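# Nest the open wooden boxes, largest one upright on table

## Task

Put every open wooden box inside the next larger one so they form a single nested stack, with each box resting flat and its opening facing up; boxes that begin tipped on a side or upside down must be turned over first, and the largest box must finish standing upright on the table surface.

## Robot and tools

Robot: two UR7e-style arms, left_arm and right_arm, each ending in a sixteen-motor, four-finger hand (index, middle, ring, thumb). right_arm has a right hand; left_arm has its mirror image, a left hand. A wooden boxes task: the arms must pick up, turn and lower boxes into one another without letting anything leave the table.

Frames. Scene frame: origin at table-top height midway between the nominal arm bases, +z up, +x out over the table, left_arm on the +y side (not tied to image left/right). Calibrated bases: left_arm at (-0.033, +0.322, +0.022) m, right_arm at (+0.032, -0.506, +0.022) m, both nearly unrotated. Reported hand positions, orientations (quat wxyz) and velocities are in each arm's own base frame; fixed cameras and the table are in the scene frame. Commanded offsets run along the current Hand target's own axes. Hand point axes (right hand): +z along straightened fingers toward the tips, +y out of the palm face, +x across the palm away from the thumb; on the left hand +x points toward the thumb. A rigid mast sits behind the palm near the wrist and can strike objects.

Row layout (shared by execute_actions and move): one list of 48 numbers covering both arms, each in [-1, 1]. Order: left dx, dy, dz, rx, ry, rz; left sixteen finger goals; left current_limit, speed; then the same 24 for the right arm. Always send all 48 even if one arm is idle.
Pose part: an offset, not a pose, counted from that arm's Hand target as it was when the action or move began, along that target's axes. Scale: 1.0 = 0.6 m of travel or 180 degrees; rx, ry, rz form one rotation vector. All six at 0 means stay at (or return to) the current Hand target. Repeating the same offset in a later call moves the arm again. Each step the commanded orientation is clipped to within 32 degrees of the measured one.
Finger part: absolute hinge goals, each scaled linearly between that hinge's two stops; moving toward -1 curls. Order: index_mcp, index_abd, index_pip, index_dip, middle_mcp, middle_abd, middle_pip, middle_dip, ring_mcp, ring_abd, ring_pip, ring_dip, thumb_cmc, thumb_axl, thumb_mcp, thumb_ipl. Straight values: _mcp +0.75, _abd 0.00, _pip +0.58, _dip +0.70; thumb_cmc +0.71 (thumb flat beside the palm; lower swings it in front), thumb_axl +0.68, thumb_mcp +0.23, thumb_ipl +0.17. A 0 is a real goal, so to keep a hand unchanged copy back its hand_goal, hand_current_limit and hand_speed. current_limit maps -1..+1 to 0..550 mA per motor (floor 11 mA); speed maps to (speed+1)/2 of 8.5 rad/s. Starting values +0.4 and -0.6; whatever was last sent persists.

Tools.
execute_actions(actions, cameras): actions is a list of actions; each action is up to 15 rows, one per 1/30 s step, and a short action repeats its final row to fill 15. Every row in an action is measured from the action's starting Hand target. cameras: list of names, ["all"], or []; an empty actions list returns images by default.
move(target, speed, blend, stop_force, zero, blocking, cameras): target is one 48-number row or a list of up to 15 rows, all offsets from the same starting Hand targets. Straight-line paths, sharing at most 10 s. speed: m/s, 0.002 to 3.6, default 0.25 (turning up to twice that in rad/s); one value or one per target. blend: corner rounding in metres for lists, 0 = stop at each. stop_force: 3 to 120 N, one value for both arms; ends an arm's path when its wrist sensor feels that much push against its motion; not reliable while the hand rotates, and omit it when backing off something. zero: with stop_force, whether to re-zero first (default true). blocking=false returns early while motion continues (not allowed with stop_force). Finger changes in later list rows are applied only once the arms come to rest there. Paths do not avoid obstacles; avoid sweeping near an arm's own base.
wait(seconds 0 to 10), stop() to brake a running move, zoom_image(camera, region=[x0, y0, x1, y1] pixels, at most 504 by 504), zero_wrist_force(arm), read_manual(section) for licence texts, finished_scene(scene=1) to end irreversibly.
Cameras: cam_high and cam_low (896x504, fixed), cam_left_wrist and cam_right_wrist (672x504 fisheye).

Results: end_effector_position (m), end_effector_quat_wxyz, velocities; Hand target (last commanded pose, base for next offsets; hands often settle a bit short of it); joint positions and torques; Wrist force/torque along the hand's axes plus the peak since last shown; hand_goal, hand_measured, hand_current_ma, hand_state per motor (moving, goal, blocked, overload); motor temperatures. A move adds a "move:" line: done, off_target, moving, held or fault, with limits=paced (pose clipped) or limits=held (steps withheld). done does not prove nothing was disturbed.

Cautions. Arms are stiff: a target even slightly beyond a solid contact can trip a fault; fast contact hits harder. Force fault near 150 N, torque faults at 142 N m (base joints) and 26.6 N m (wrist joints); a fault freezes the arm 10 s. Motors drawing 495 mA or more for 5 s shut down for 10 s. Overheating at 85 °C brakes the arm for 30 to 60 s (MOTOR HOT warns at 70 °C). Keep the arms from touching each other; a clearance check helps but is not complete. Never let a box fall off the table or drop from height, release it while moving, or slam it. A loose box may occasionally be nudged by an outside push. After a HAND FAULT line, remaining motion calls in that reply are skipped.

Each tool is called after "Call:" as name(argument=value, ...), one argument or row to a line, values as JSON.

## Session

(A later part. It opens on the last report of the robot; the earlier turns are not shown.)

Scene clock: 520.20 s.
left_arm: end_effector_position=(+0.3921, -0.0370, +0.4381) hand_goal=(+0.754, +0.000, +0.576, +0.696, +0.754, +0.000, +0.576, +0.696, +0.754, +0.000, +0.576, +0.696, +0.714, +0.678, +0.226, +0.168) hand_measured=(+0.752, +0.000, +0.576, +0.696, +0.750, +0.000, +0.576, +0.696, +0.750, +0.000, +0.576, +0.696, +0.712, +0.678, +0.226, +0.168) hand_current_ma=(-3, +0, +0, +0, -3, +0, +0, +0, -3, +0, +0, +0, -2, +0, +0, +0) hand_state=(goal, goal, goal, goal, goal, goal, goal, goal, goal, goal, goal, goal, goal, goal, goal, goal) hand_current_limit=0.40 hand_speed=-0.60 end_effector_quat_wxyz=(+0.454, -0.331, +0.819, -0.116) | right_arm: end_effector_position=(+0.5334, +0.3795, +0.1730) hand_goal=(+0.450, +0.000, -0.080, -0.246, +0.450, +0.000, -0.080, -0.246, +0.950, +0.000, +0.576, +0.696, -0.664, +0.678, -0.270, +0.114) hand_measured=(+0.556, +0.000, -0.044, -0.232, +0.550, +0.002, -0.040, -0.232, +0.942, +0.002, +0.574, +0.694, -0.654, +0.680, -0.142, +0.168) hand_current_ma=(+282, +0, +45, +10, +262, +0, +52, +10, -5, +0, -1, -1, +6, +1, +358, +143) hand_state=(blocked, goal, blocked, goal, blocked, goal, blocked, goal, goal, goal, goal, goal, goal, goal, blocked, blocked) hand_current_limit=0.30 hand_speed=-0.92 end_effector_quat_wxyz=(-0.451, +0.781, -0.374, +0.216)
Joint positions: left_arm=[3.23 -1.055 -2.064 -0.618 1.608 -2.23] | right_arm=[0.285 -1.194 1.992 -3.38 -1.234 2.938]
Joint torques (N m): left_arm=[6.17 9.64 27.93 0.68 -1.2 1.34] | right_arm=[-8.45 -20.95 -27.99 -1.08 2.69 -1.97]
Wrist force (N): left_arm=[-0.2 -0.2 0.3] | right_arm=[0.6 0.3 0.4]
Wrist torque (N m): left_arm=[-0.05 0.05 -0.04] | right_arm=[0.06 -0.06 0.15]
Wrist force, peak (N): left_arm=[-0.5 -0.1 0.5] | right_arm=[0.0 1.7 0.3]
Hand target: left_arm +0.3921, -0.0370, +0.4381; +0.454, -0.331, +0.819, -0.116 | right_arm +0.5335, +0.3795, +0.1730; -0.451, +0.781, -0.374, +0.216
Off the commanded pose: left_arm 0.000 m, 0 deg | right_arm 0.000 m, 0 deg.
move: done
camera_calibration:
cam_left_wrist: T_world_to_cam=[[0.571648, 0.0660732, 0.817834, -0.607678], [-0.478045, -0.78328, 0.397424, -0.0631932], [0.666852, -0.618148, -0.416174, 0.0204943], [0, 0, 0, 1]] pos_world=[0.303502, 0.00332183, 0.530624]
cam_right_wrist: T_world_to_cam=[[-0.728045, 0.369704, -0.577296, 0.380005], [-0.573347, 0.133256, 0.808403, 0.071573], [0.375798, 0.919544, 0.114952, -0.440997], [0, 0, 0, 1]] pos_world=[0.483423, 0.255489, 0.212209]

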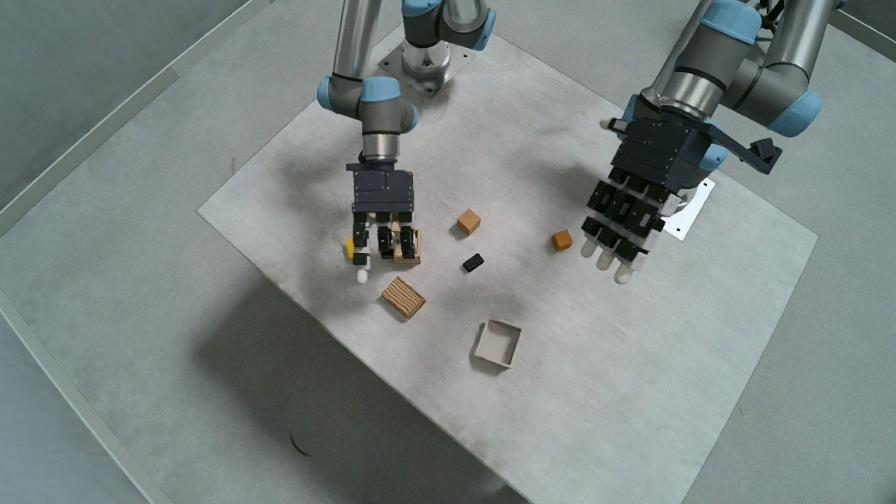

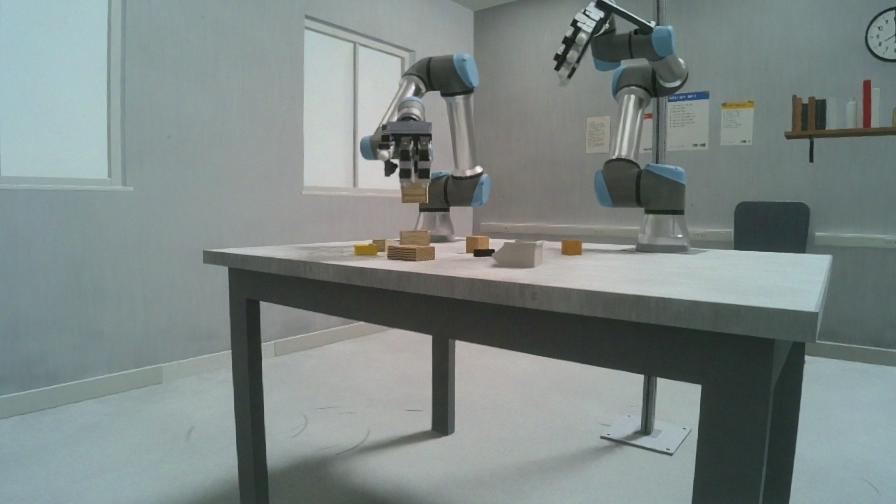

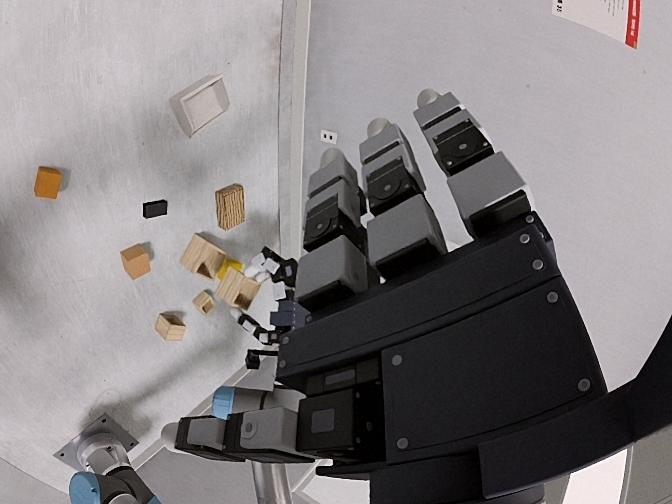

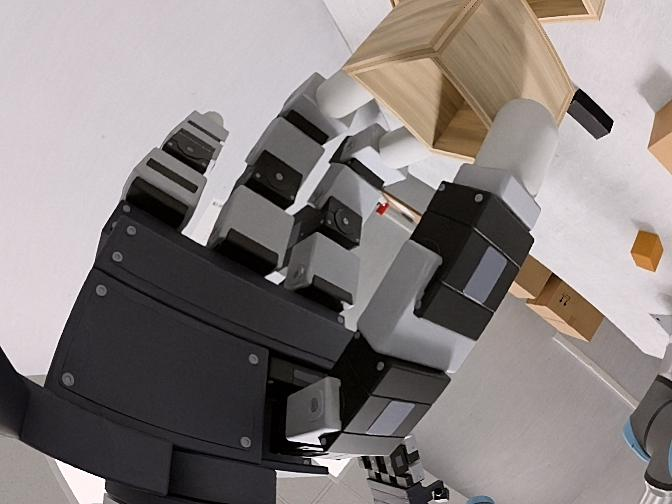

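Call:
move(
  target=[0,0,0,0,0,0,0.754,0,0.576,0.696,0.754,0,0.576,0.696,0.754,0,0.576,0.696,0.714,0.678,0.226,0.168,0.4,-0.6,0,0.0774,0.0659,0,0,0,0.45,0,-0.08,-0.246,0.45,0,-0.08,-0.246,0.95,0,0.576,0.696,-0.664,0.678,-0.27,0.1135,0.3,-0.92],
  speed=0.12,
  cameras=["all"],
)

Call:
zoom_image(
  camera="cam_high",
  region=[375, 205, 430, 265],
)

Call:
zoom_image(
  camera="cam_low",
  region=[380, 180, 450, 270],
)

Call:
zoom_image(
  camera="cam_right_wrist",
  region=[300, 0, 672, 200],
)

Call:
zoom_image(
  camera="cam_left_wrist",
  region=[170, 220, 280, 320],
)

Scene clock: 573.13 s.
left_arm: end_effector_position=(+0.3921, -0.0370, +0.4381) hand_goal=(+0.754, +0.000, +0.576, +0.696, +0.754, +0.000, +0.576, +0.696, +0.754, +0.000, +0.576, +0.696, +0.714, +0.678, +0.226, +0.168) hand_measured=(+0.752, +0.000, +0.576, +0.696, +0.750, +0.000, +0.576, +0.696, +0.750, +0.000, +0.576, +0.696, +0.712, +0.678, +0.226, +0.168) hand_current_ma=(-3, +0, +0, +0, -3, +0, +0, +0, -3, +0, +0, +0, -2, +0, +0, +0) hand_state=(goal, goal, goal, goal, goal, goal, goal, goal, goal, goal, goal, goal, goal, goal, goal, goal) hand_current_limit=0.40 hand_speed=-0.60 end_effector_quat_wxyz=(+0.454, -0.331, +0.819, -0.116) | right_arm: end_effector_position=(+0.5420, +0.3864, +0.1132) hand_goal=(+0.450, +0.000, -0.080, -0.246, +0.450, +0.000, -0.080, -0.246, +0.950, +0.000, +0.576, +0.696, -0.664, +0.678, -0.270, +0.114) hand_measured=(+0.556, +0.000, -0.044, -0.232, +0.550, +0.002, -0.040, -0.232, +0.942, +0.002, +0.574, +0.694, -0.654, +0.680, -0.142, +0.168) hand_current_ma=(+282, +0, +45, +10, +262, +0, +52, +10, -5, +0, -1, -1, +6, +1, +357, +143) hand_state=(blocked, goal, blocked, goal, blocked, goal, blocked, goal, goal, goal, goal, goal, goal, goal, blocked, blocked) hand_current_limit=0.30 hand_speed=-0.92 end_effector_quat_wxyz=(-0.451, +0.781, -0.374, +0.216) end_effector_velocity=(+0.000, +0.000, -0.002) end_effector_angular_velocity=(+0.000, +0.001, +0.000)
Joint positions: left_arm=[3.23 -1.055 -2.064 -0.618 1.608 -2.23] | right_arm=[0.294 -1.057 1.992 -3.519 -1.241 2.942]
Joint velocities: left_arm=[within noise] | right_arm=[0 0.005 -0.001 -0.003 0 0]
Joint torques (N m): left_arm=[6.04 9.7 28.52 0.82 -0.87 1.31] | right_arm=[9.17 -22.69 -26.69 -4.58 -1.88 1.99]
Wrist force (N): left_arm=[-0.3 0.1 0.3] | right_arm=[0.1 0.6 0.4]
Wrist torque (N m): left_arm=[-0.01 0.05 -0.06] | right_arm=[0.09 0.00 -0.01]
Wrist force, peak (N): left_arm=[-0.5 -0.2 0.3] | right_arm=[0.2 1.3 1.1]
Hand target: left_arm +0.3921, -0.0370, +0.4381; +0.454, -0.331, +0.819, -0.116 | right_arm +0.5421, +0.3864, +0.1130; -0.451, +0.781, -0.374, +0.216
Off the commanded pose: left_arm 0.000 m, 0 deg | right_arm 0.000 m, 0 deg.
move: done
camera_calibration:
cam_left_wrist: T_world_to_cam=[[0.571648, 0.0660732, 0.817834, -0.607678], [-0.478045, -0.78328, 0.397424, -0.0631932], [0.666852, -0.618148, -0.416174, 0.0204943], [0, 0, 0, 1]] pos_world=[0.303502, 0.00332183, 0.530624]
cam_right_wrist: T_world_to_cam=[[-0.728175, 0.369529, -0.577243, 0.349369], [-0.573291, 0.133192, 0.808454, 0.123966], [0.375631, 0.919624, 0.11486, -0.443662], [0, 0, 0, 1]] pos_world=[0.492123, 0.262389, 0.152409]

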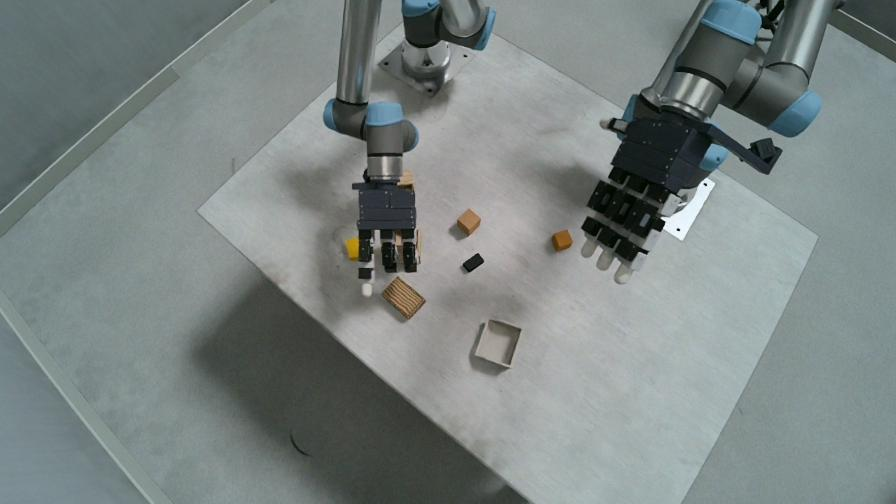

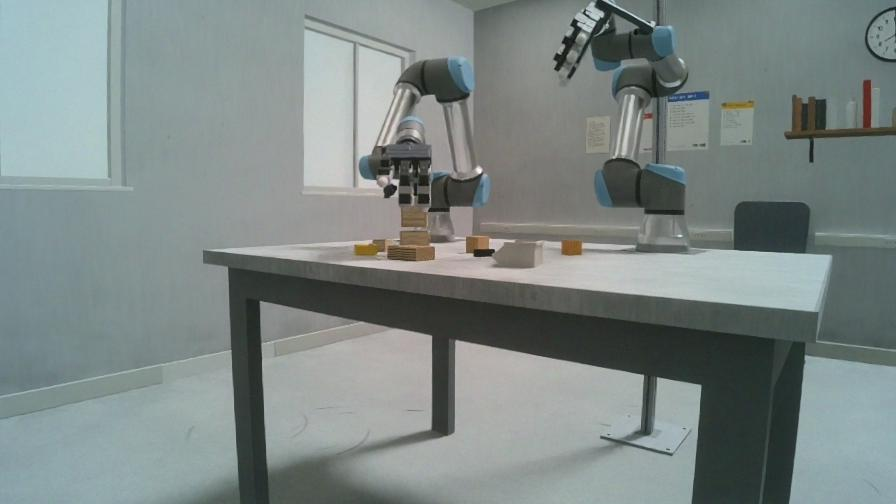

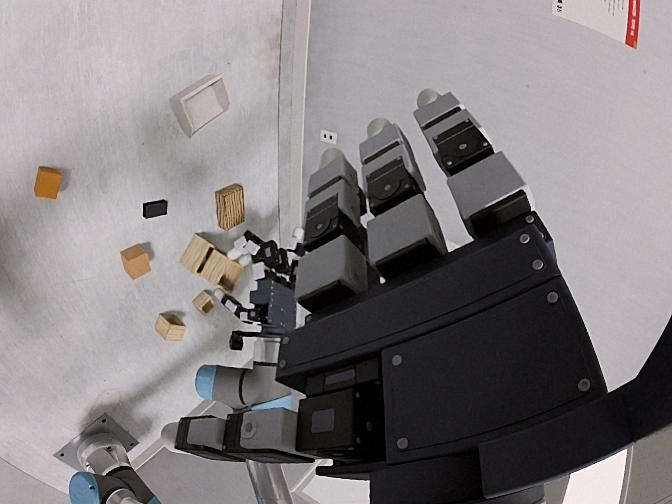

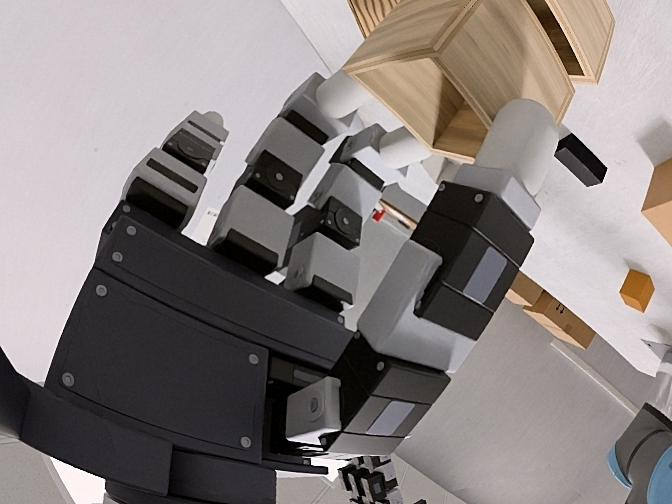

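Scaled by 8.400 from the camera's 896x504 image, which has a finer 1280x720 frame.

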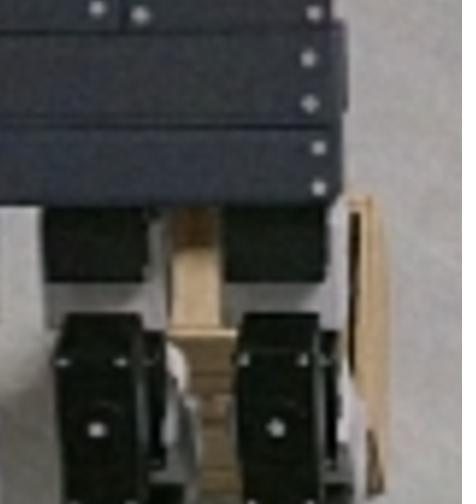

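Scaled by 5.600 from the camera's 896x504 image, which has a finer 1280x720 frame.

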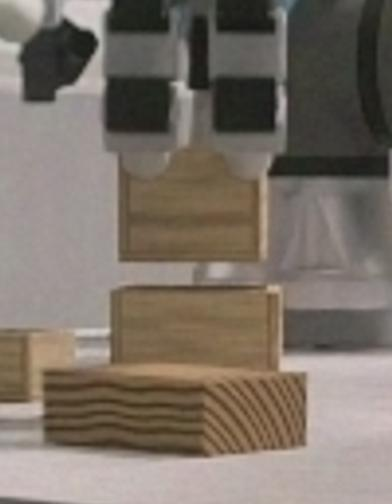

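Scaled by 1.355 from the camera's 672x504 image, which has a finer 960x720 frame.

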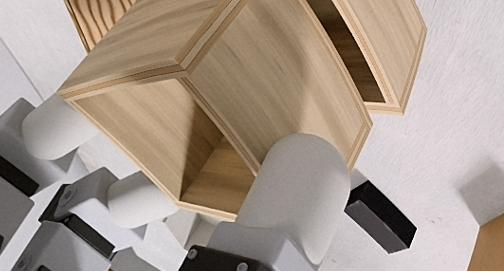

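Scaled by 4.582 from the camera's 672x504 image, which has a finer 960x720 frame.

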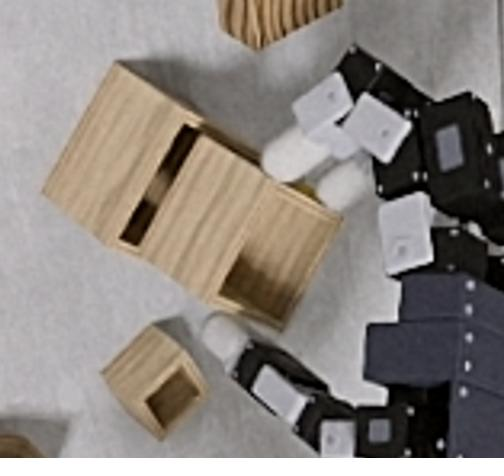

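Call:
zoom_image(
  camera="cam_low",
  region=[395, 200, 437, 250],
)

Call:
zoom_image(
  camera="cam_left_wrist",
  region=[175, 228, 250, 298],
)

Scaled by 10.080 from the camera's 896x504 image, which has a finer 1280x720 frame.

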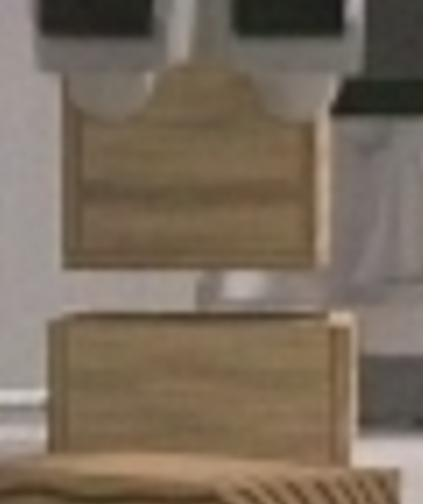

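Scaled by 6.720 from the camera's 672x504 image, which has a finer 960x720 frame.

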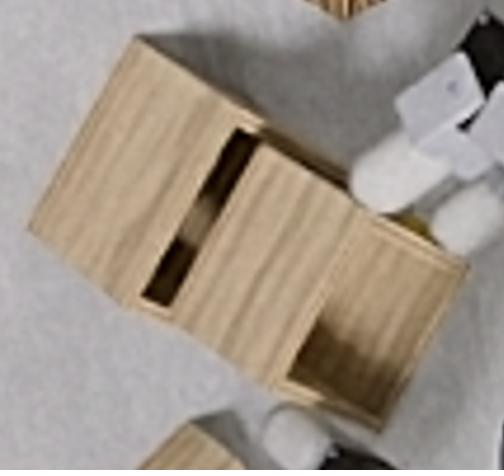

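Call:
move(
  target=[0,0,0,0,0,0,0.754,0,0.576,0.696,0.754,0,0.576,0.696,0.754,0,0.576,0.696,0.714,0.678,0.226,0.168,0.4,-0.6,-0.0025,0.013,0.0075,0,-0.0048,-0.0028,0.45,0,-0.08,-0.246,0.45,0,-0.08,-0.246,0.95,0,0.576,0.696,-0.664,0.678,-0.27,0.1135,0.3,-0.92],
  speed=0.06,
  cameras=["cam_low","cam_right_wrist","cam_left_wrist","cam_high"],
)

Call:
zoom_image(
  camera="cam_low",
  region=[395, 200, 437, 250],
)

Call:
zoom_image(
  camera="cam_left_wrist",
  region=[175, 228, 250, 298],
)

Call:
zoom_image(
  camera="cam_right_wrist",
  region=[400, 0, 672, 150],
)

Call:
zoom_image(
  camera="cam_high",
  region=[375, 220, 430, 275],
)

Scene clock: 610.60 s.
left_arm: end_effector_position=(+0.3921, -0.0370, +0.4381) hand_goal=(+0.754, +0.000, +0.576, +0.696, +0.754, +0.000, +0.576, +0.696, +0.754, +0.000, +0.576, +0.696, +0.714, +0.678, +0.226, +0.168) hand_measured=(+0.752, +0.000, +0.576, +0.696, +0.750, +0.000, +0.576, +0.696, +0.750, +0.000, +0.576, +0.696, +0.712, +0.678, +0.226, +0.168) hand_current_ma=(-3, +0, +0, +0, -3, +0, +0, +0, -3, +0, +0, +0, -2, +0, +0, +0) hand_state=(goal, goal, goal, goal, goal, goal, goal, goal, goal, goal, goal, goal, goal, goal, goal, goal) hand_current_limit=0.40 hand_speed=-0.60 end_effector_quat_wxyz=(+0.454, -0.331, +0.819, -0.116) | right_arm: end_effector_position=(+0.5411, +0.3876, +0.1042) hand_goal=(+0.450, +0.000, -0.080, -0.246, +0.450, +0.000, -0.080, -0.246, +0.950, +0.000, +0.576, +0.696, -0.664, +0.678, -0.270, +0.114) hand_measured=(+0.556, +0.000, -0.044, -0.232, +0.550, +0.002, -0.040, -0.232, +0.942, +0.002, +0.574, +0.694, -0.654, +0.680, -0.142, +0.168) hand_current_ma=(+282, +0, +45, +10, +262, +0, +52, +10, -5, +0, -1, -1, +6, +1, +357, +143) hand_state=(blocked, goal, blocked, goal, blocked, goal, blocked, goal, goal, goal, goal, goal, goal, goal, blocked, blocked) hand_current_limit=0.30 hand_speed=-0.92 end_effector_quat_wxyz=(-0.452, +0.784, -0.367, +0.212) end_effector_velocity=(+0.000, +0.000, -0.002) end_effector_angular_velocity=(+0.000, +0.001, +0.003)
Joint positions: left_arm=[3.23 -1.055 -2.064 -0.618 1.608 -2.23] | right_arm=[0.292 -1.039 1.994 -3.536 -1.225 2.931]
Joint velocities: left_arm=[within noise] | right_arm=[0 0.005 0 -0.003 0.003 -0.002]
Joint torques (N m): left_arm=[4.97 9.62 27.44 0.68 -0.84 1.23] | right_arm=[-8.8 -24.53 -5.26 -4.57 2.96 -1.69]
Wrist force (N): left_arm=[-0.3 0.0 0.1] | right_arm=[0.3 0.2 0.6]
Wrist torque (N m): left_arm=[-0.01 0.05 -0.06] | right_arm=[0.03 -0.03 0.14]
Wrist force, peak (N): left_arm=[-0.5 0.4 0.5] | right_arm=[0.1 0.7 0.9]
Hand target: left_arm +0.3921, -0.0370, +0.4381; +0.454, -0.331, +0.819, -0.116 | right_arm +0.5411, +0.3876, +0.1040; -0.453, +0.784, -0.367, +0.212
Off the commanded pose: left_arm 0.000 m, 0 deg | right_arm 0.000 m, 0 deg.
move: done
camera_calibration:
cam_left_wrist: T_world_to_cam=[[0.571648, 0.0660732, 0.817834, -0.607678], [-0.478045, -0.78328, 0.397424, -0.0631932], [0.666852, -0.618148, -0.416174, 0.0204943], [0, 0, 0, 1]] pos_world=[0.303502, 0.00332183, 0.530624]
cam_right_wrist: T_world_to_cam=[[-0.734313, 0.357032, -0.577332, 0.351286], [-0.57556, 0.12343, 0.808391, 0.135605], [0.359882, 0.925901, 0.114857, -0.437264], [0, 0, 0, 1]] pos_world=[0.493366, 0.262706, 0.143409]

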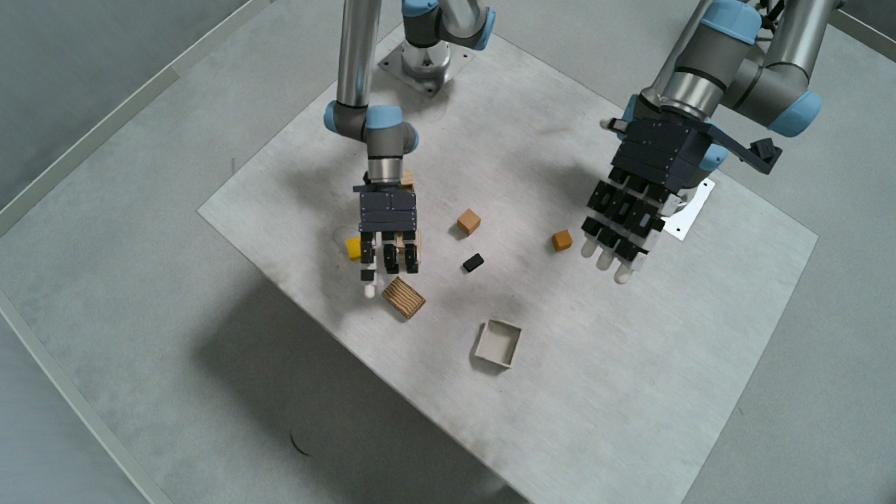

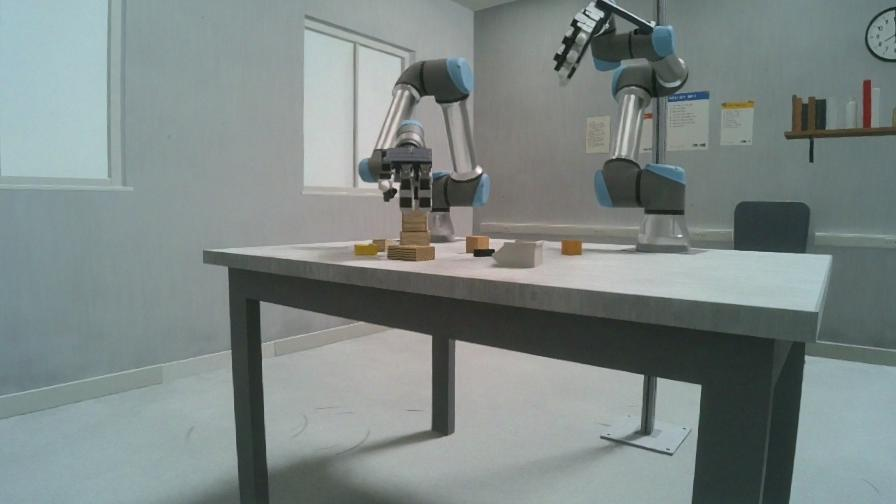

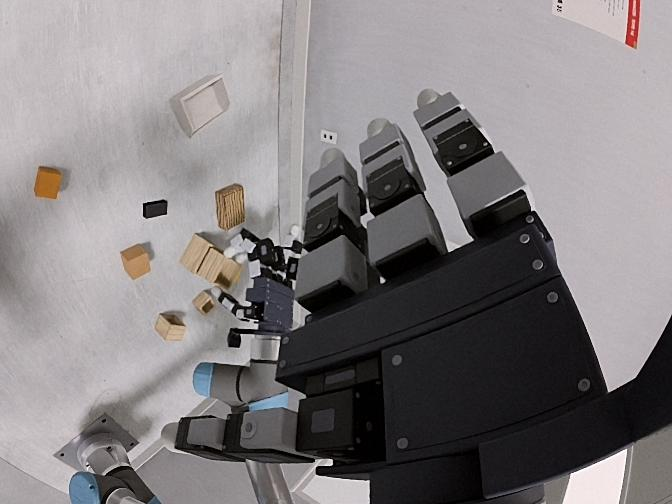

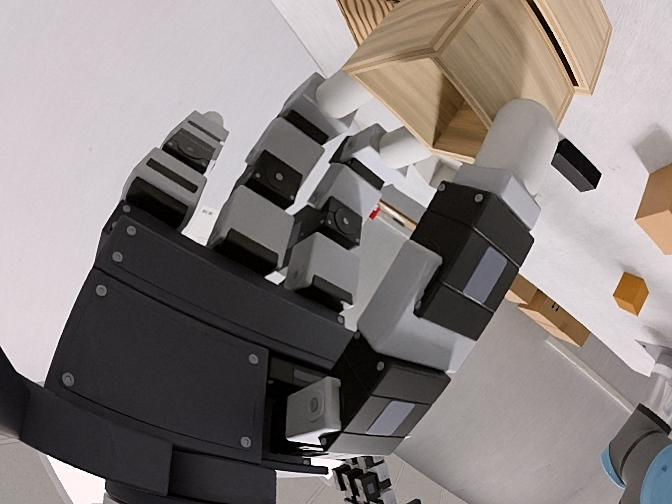

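Scaled by 10.080 from the camera's 896x504 image, which has a finer 1280x720 frame.

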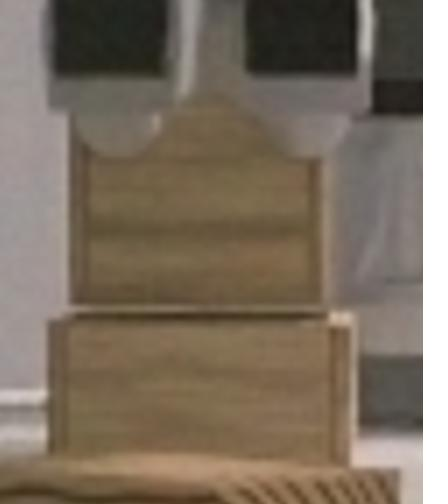

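Scaled by 6.720 from the camera's 672x504 image, which has a finer 960x720 frame.

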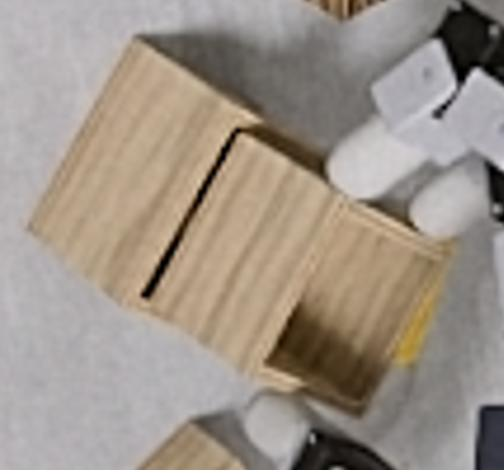

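Scaled by 1.853 from the camera's 672x504 image, which has a finer 960x720 frame.

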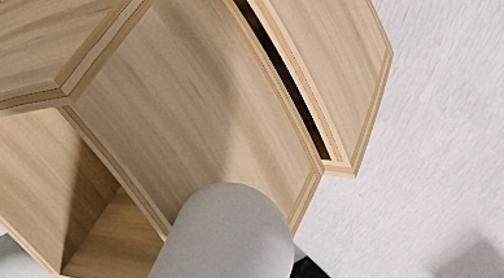

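Scaled by 9.164 from the camera's 896x504 image, which has a finer 1280x720 frame.

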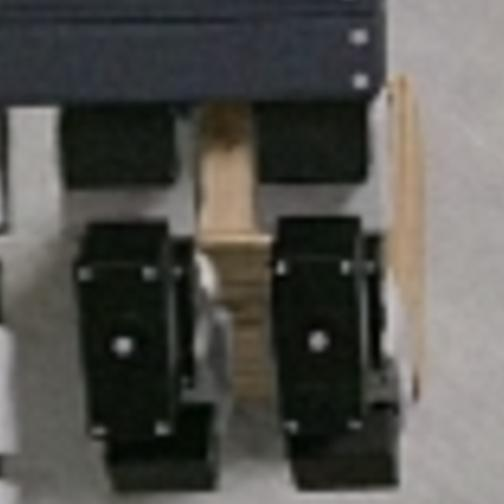

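Call:
zoom_image(
  camera="cam_right_wrist",
  region=[540, 60, 610, 112],
)

Call:
zoom_image(
  camera="cam_left_wrist",
  region=[190, 240, 220, 285],
)

Call:
zoom_image(
  camera="cam_low",
  region=[396, 222, 434, 250],
)

Scaled by 7.200 from the camera's 672x504 image, which has a finer 960x720 frame.

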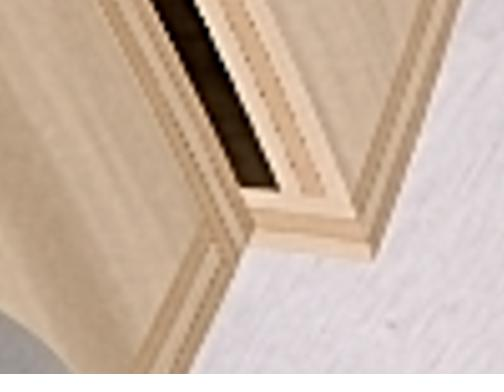

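Scaled by 11.200 from the camera's 672x504 image, which has a finer 960x720 frame.

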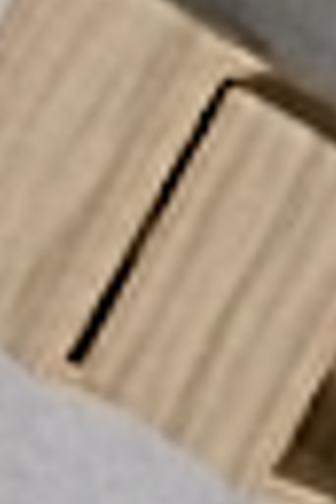

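Scaled by 13.263 from the camera's 896x504 image, which has a finer 1280x720 frame.

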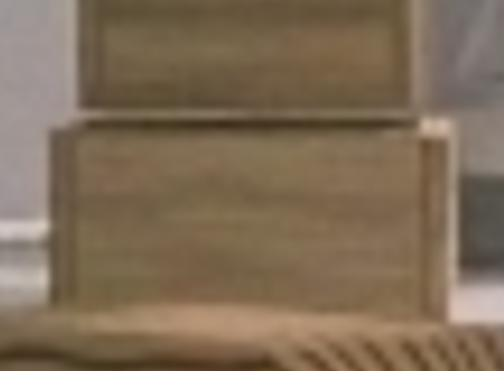

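Call:
move(
  target=[0,0,0,0,0,0,0.754,0,0.576,0.696,0.754,0,0.576,0.696,0.754,0,0.576,0.696,0.714,0.678,0.226,0.168,0.4,-0.6,0.0017,0.0138,0.0093,0,0,0,0.45,0,-0.08,-0.246,0.45,0,-0.08,-0.246,0.95,0,0.576,0.696,-0.664,0.678,-0.27,0.1135,0.3,-0.92],
  speed=0.02,
  stop_force=4,
  cameras=["cam_low","cam_right_wrist","cam_left_wrist"],
)

Call:
zoom_image(
  camera="cam_low",
  region=[396, 222, 434, 250],
)

Call:
zoom_image(
  camera="cam_left_wrist",
  region=[175, 228, 250, 298],
)

Call:
zoom_image(
  camera="cam_right_wrist",
  region=[480, 0, 610, 112],
)

Scene clock: 669.70 s.
left_arm: end_effector_position=(+0.3921, -0.0370, +0.4381) hand_goal=(+0.754, +0.000, +0.576, +0.696, +0.754, +0.000, +0.576, +0.696, +0.754, +0.000, +0.576, +0.696, +0.714, +0.678, +0.226, +0.168) hand_measured=(+0.752, +0.000, +0.576, +0.696, +0.750, +0.000, +0.576, +0.696, +0.750, +0.000, +0.576, +0.696, +0.712, +0.678, +0.226, +0.168) hand_current_ma=(-3, +0, +0, +0, -3, +0, +0, +0, -3, +0, +0, +0, -2, +0, +0, +0) hand_state=(goal, goal, goal, goal, goal, goal, goal, goal, goal, goal, goal, goal, goal, goal, goal, goal) hand_current_limit=0.40 hand_speed=-0.60 end_effector_quat_wxyz=(+0.454, -0.331, +0.819, -0.116) | right_arm: end_effector_position=(+0.5423, +0.3872, +0.0940) hand_goal=(+0.450, +0.000, -0.080, -0.246, +0.450, +0.000, -0.080, -0.246, +0.950, +0.000, +0.576, +0.696, -0.664, +0.678, -0.270, +0.114) hand_measured=(+0.556, +0.000, -0.044, -0.232, +0.550, +0.002, -0.040, -0.232, +0.942, +0.002, +0.574, +0.694, -0.652, +0.682, -0.142, +0.168) hand_current_ma=(+282, +0, +46, +10, +256, +0, +53, +11, -5, +0, -1, -1, +7, +1, +357, +144) hand_state=(blocked, goal, blocked, goal, blocked, goal, blocked, goal, goal, goal, goal, goal, goal, goal, blocked, blocked) hand_current_limit=0.30 hand_speed=-0.92 end_effector_quat_wxyz=(-0.453, +0.785, -0.367, +0.212)
Joint positions: left_arm=[3.23 -1.055 -2.064 -0.618 1.608 -2.23] | right_arm=[0.291 -1.016 1.995 -3.559 -1.223 2.93]
Joint torques (N m): left_arm=[5.81 10.39 26.75 0.87 -0.66 1.35] | right_arm=[-8.77 -23.51 -21.24 -4.37 2.41 -2.13]
Wrist force (N): left_arm=[-0.2 -0.1 0.3] | right_arm=[-0.3 -0.1 0.6]
Wrist torque (N m): left_arm=[-0.03 0.05 -0.05] | right_arm=[-0.01 0.01 0.12]
Wrist force, peak (N): left_arm=[-0.6 -0.1 0.0] | right_arm=[0.4 0.7 0.8]
Hand target: left_arm +0.3921, -0.0370, +0.4381; +0.454, -0.331, +0.819, -0.116 | right_arm +0.5423, +0.3873, +0.0941; -0.453, +0.784, -0.367, +0.212
Off the commanded pose: left_arm 0.000 m, 0 deg | right_arm 0.000 m, 0 deg.
move: done
camera_calibration:
cam_left_wrist: T_world_to_cam=[[0.571648, 0.0660732, 0.817834, -0.607678], [-0.478045, -0.78328, 0.397424, -0.0631932], [0.666852, -0.618148, -0.416174, 0.0204943], [0, 0, 0, 1]] pos_world=[0.303502, 0.00332183, 0.530624]
cam_right_wrist: T_world_to_cam=[[-0.734467, 0.356809, -0.577275, 0.346439], [-0.575547, 0.123222, 0.808432, 0.144564], [0.359588, 0.926015, 0.114858, -0.436096], [0, 0, 0, 1]] pos_world=[0.494467, 0.262406, 0.133209]
Images, in order (width x height): cam_low 896x504, cam_left_wrist 672x504, cam_right_wrist 672x504.

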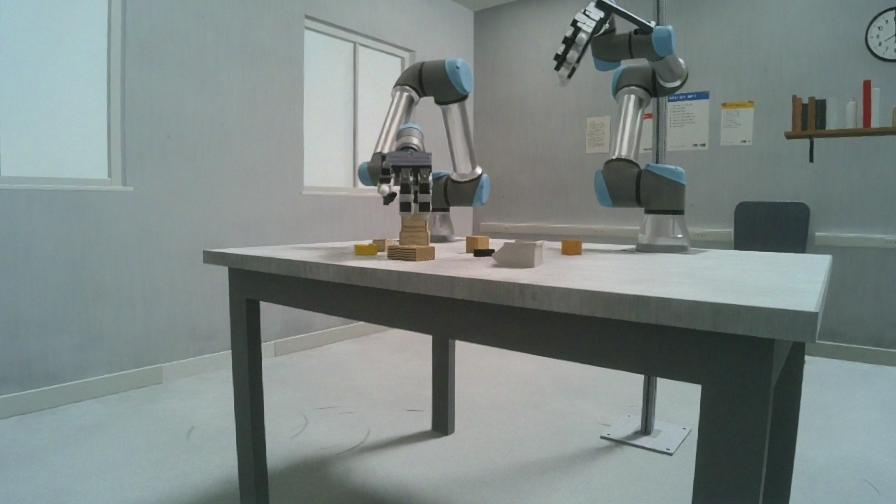

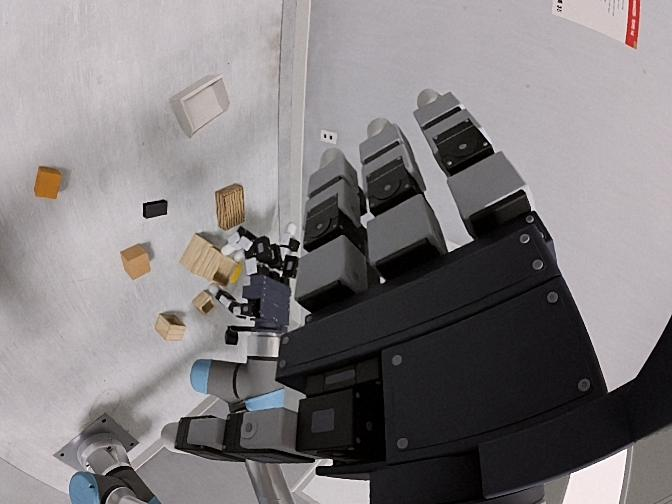

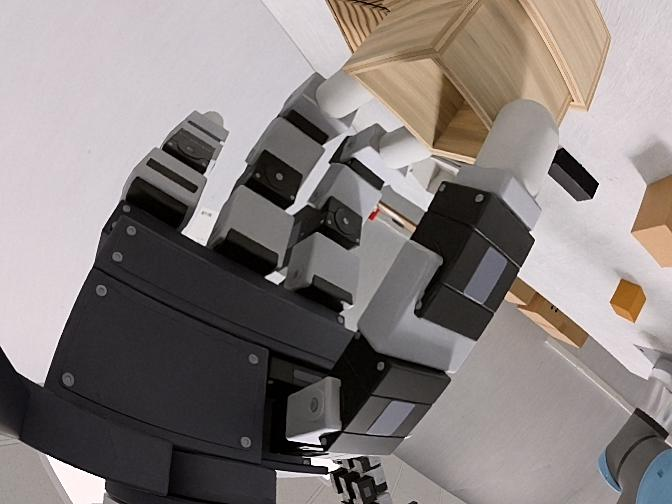

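Scaled by 13.263 from the camera's 896x504 image, which has a finer 1280x720 frame.

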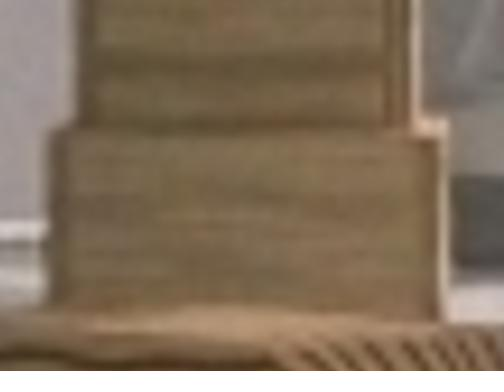

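Scaled by 6.720 from the camera's 672x504 image, which has a finer 960x720 frame.

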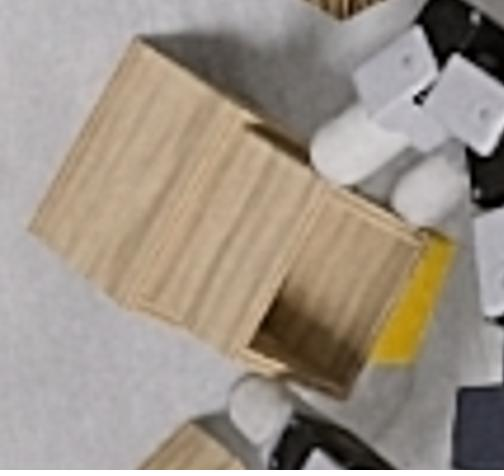

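Scaled by 3.877 from the camera's 672x504 image, which has a finer 960x720 frame.

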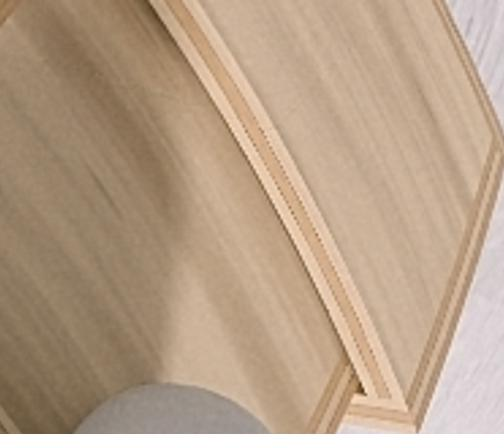

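Call:
move(
  target=[0,0,0,0,0,0,0.754,0,0.576,0.696,0.754,0,0.576,0.696,0.754,0,0.576,0.696,0.714,0.678,0.226,0.168,0.4,-0.6,0,0.0310,0.0179,0,0,0,0.45,0,-0.08,-0.246,0.45,0,-0.08,-0.246,0.95,0,0.576,0.696,-0.664,0.678,-0.27,0.1135,0.3,-0.92],
  speed=0.02,
  stop_force=4,
  cameras=["cam_low","cam_right_wrist","cam_left_wrist"],
)

Call:
zoom_image(
  camera="cam_low",
  region=[386, 200, 442, 250],
)

Call:
zoom_image(
  camera="cam_left_wrist",
  region=[175, 228, 250, 298],
)

Call:
zoom_image(
  camera="cam_right_wrist",
  region=[300, 0, 640, 200],
)

Scene clock: 680.73 s.
left_arm: end_effector_position=(+0.3921, -0.0370, +0.4381) hand_goal=(+0.754, +0.000, +0.576, +0.696, +0.754, +0.000, +0.576, +0.696, +0.754, +0.000, +0.576, +0.696, +0.714, +0.678, +0.226, +0.168) hand_measured=(+0.752, +0.000, +0.576, +0.696, +0.750, +0.000, +0.576, +0.696, +0.750, +0.000, +0.576, +0.696, +0.712, +0.678, +0.226, +0.168) hand_current_ma=(-3, +0, +0, +0, -3, +0, +0, +0, -3, +0, +0, +0, -2, +0, +0, +0) hand_state=(goal, goal, goal, goal, goal, goal, goal, goal, goal, goal, goal, goal, goal, goal, goal, goal) hand_current_limit=0.40 hand_speed=-0.60 end_effector_quat_wxyz=(+0.454, -0.331, +0.819, -0.116) | right_arm: end_effector_position=(+0.5423, +0.3872, +0.0726) hand_goal=(+0.450, +0.000, -0.080, -0.246, +0.450, +0.000, -0.080, -0.246, +0.950, +0.000, +0.576, +0.696, -0.664, +0.678, -0.270, +0.114) hand_measured=(+0.556, +0.000, -0.044, -0.232, +0.548, +0.002, -0.040, -0.232, +0.942, +0.002, +0.574, +0.694, -0.652, +0.682, -0.142, +0.168) hand_current_ma=(+281, +0, +46, +10, +255, +0, +53, +11, -5, +0, -1, -1, +7, +1, +358, +145) hand_state=(blocked, goal, blocked, goal, blocked, goal, blocked, goal, goal, goal, goal, goal, goal, goal, blocked, blocked) hand_current_limit=0.30 hand_speed=-0.92 end_effector_quat_wxyz=(-0.453, +0.784, -0.367, +0.212)
Joint positions: left_arm=[3.23 -1.055 -2.064 -0.618 1.608 -2.23] | right_arm=[0.291 -0.969 1.998 -3.61 -1.223 2.93]
Joint torques (N m): left_arm=[5.13 10.6 27.81 0.74 -0.68 1.37] | right_arm=[-7.53 -23.98 -4.77 -4.23 2.47 0.47]
Wrist force (N): left_arm=[-0.3 -0.2 0.2] | right_arm=[0.0 0.2 0.6]
Wrist torque (N m): left_arm=[-0.04 0.05 -0.06] | right_arm=[0.00 -0.01 0.10]
Wrist force, peak (N): left_arm=[-0.5 0.1 0.4] | right_arm=[-0.2 0.4 0.7]
Hand target: left_arm +0.3921, -0.0370, +0.4381; +0.454, -0.331, +0.819, -0.116 | right_arm +0.5423, +0.3872, +0.0726; -0.453, +0.784, -0.367, +0.212
Off the commanded pose: left_arm 0.000 m, 0 deg | right_arm 0.000 m, 0 deg.
move: done
camera_calibration:
cam_left_wrist: T_world_to_cam=[[0.571648, 0.0660732, 0.817834, -0.607678], [-0.478045, -0.78328, 0.397424, -0.0631932], [0.666852, -0.618148, -0.416174, 0.0204943], [0, 0, 0, 1]] pos_world=[0.303502, 0.00332183, 0.530624]
cam_right_wrist: T_world_to_cam=[[-0.734424, 0.356799, -0.577335, 0.334147], [-0.575603, 0.123247, 0.808388, 0.161948], [0.359587, 0.926015, 0.114859, -0.433674], [0, 0, 0, 1]] pos_world=[0.494567, 0.262406, 0.111809]
Images, in order (width x height): cam_low 896x504, cam_left_wrist 672x504, cam_right_wrist 672x504.

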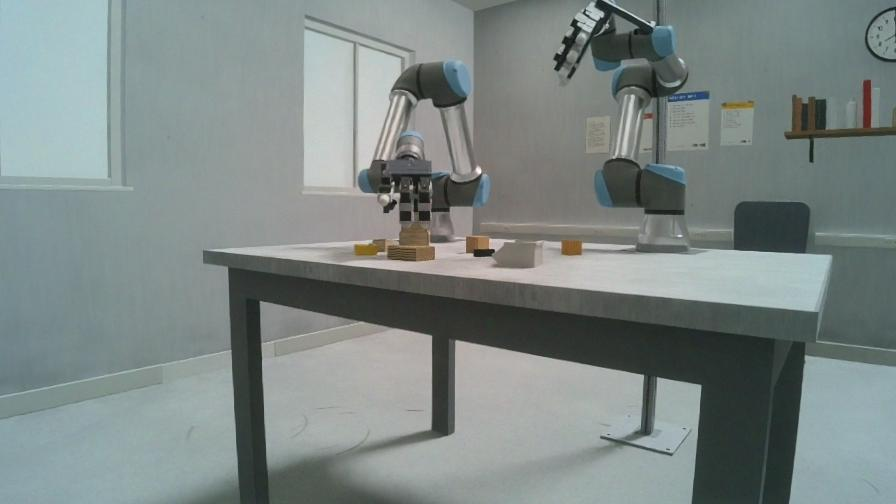

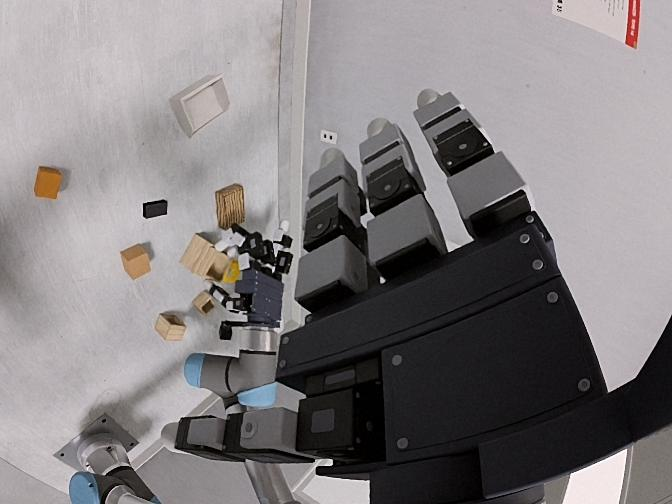

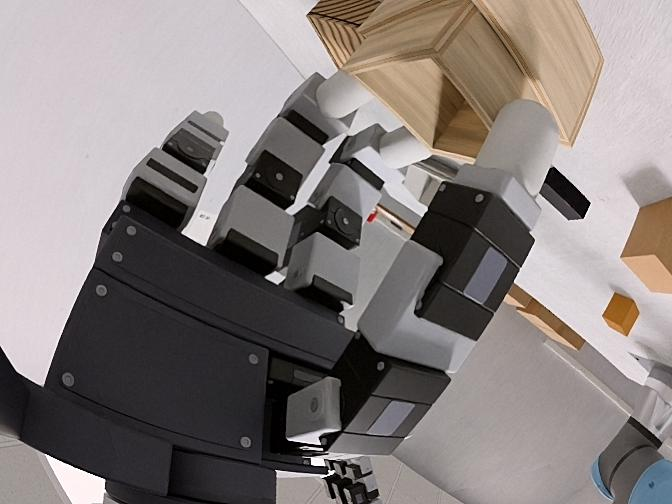

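Scaled by 9.000 from the camera's 896x504 image, which has a finer 1280x720 frame.

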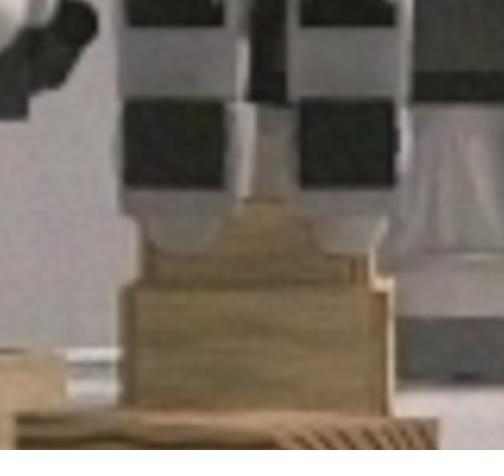

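Scaled by 6.720 from the camera's 672x504 image, which has a finer 960x720 frame.

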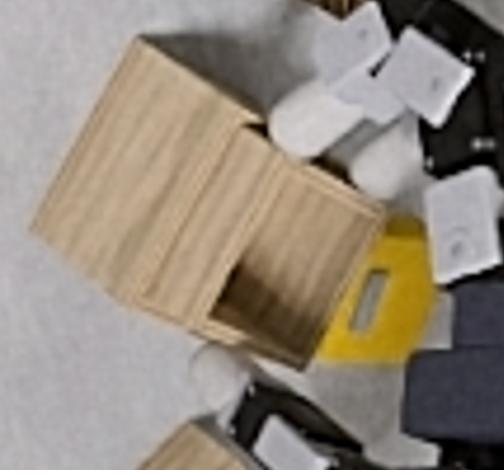

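Scaled by 1.482 from the camera's 672x504 image, which has a finer 960x720 frame.

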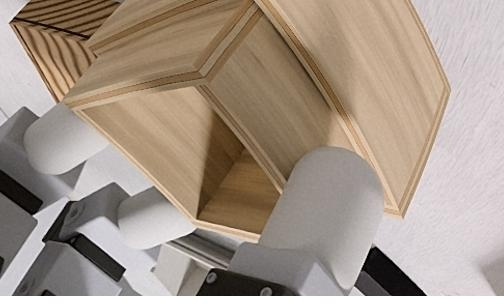

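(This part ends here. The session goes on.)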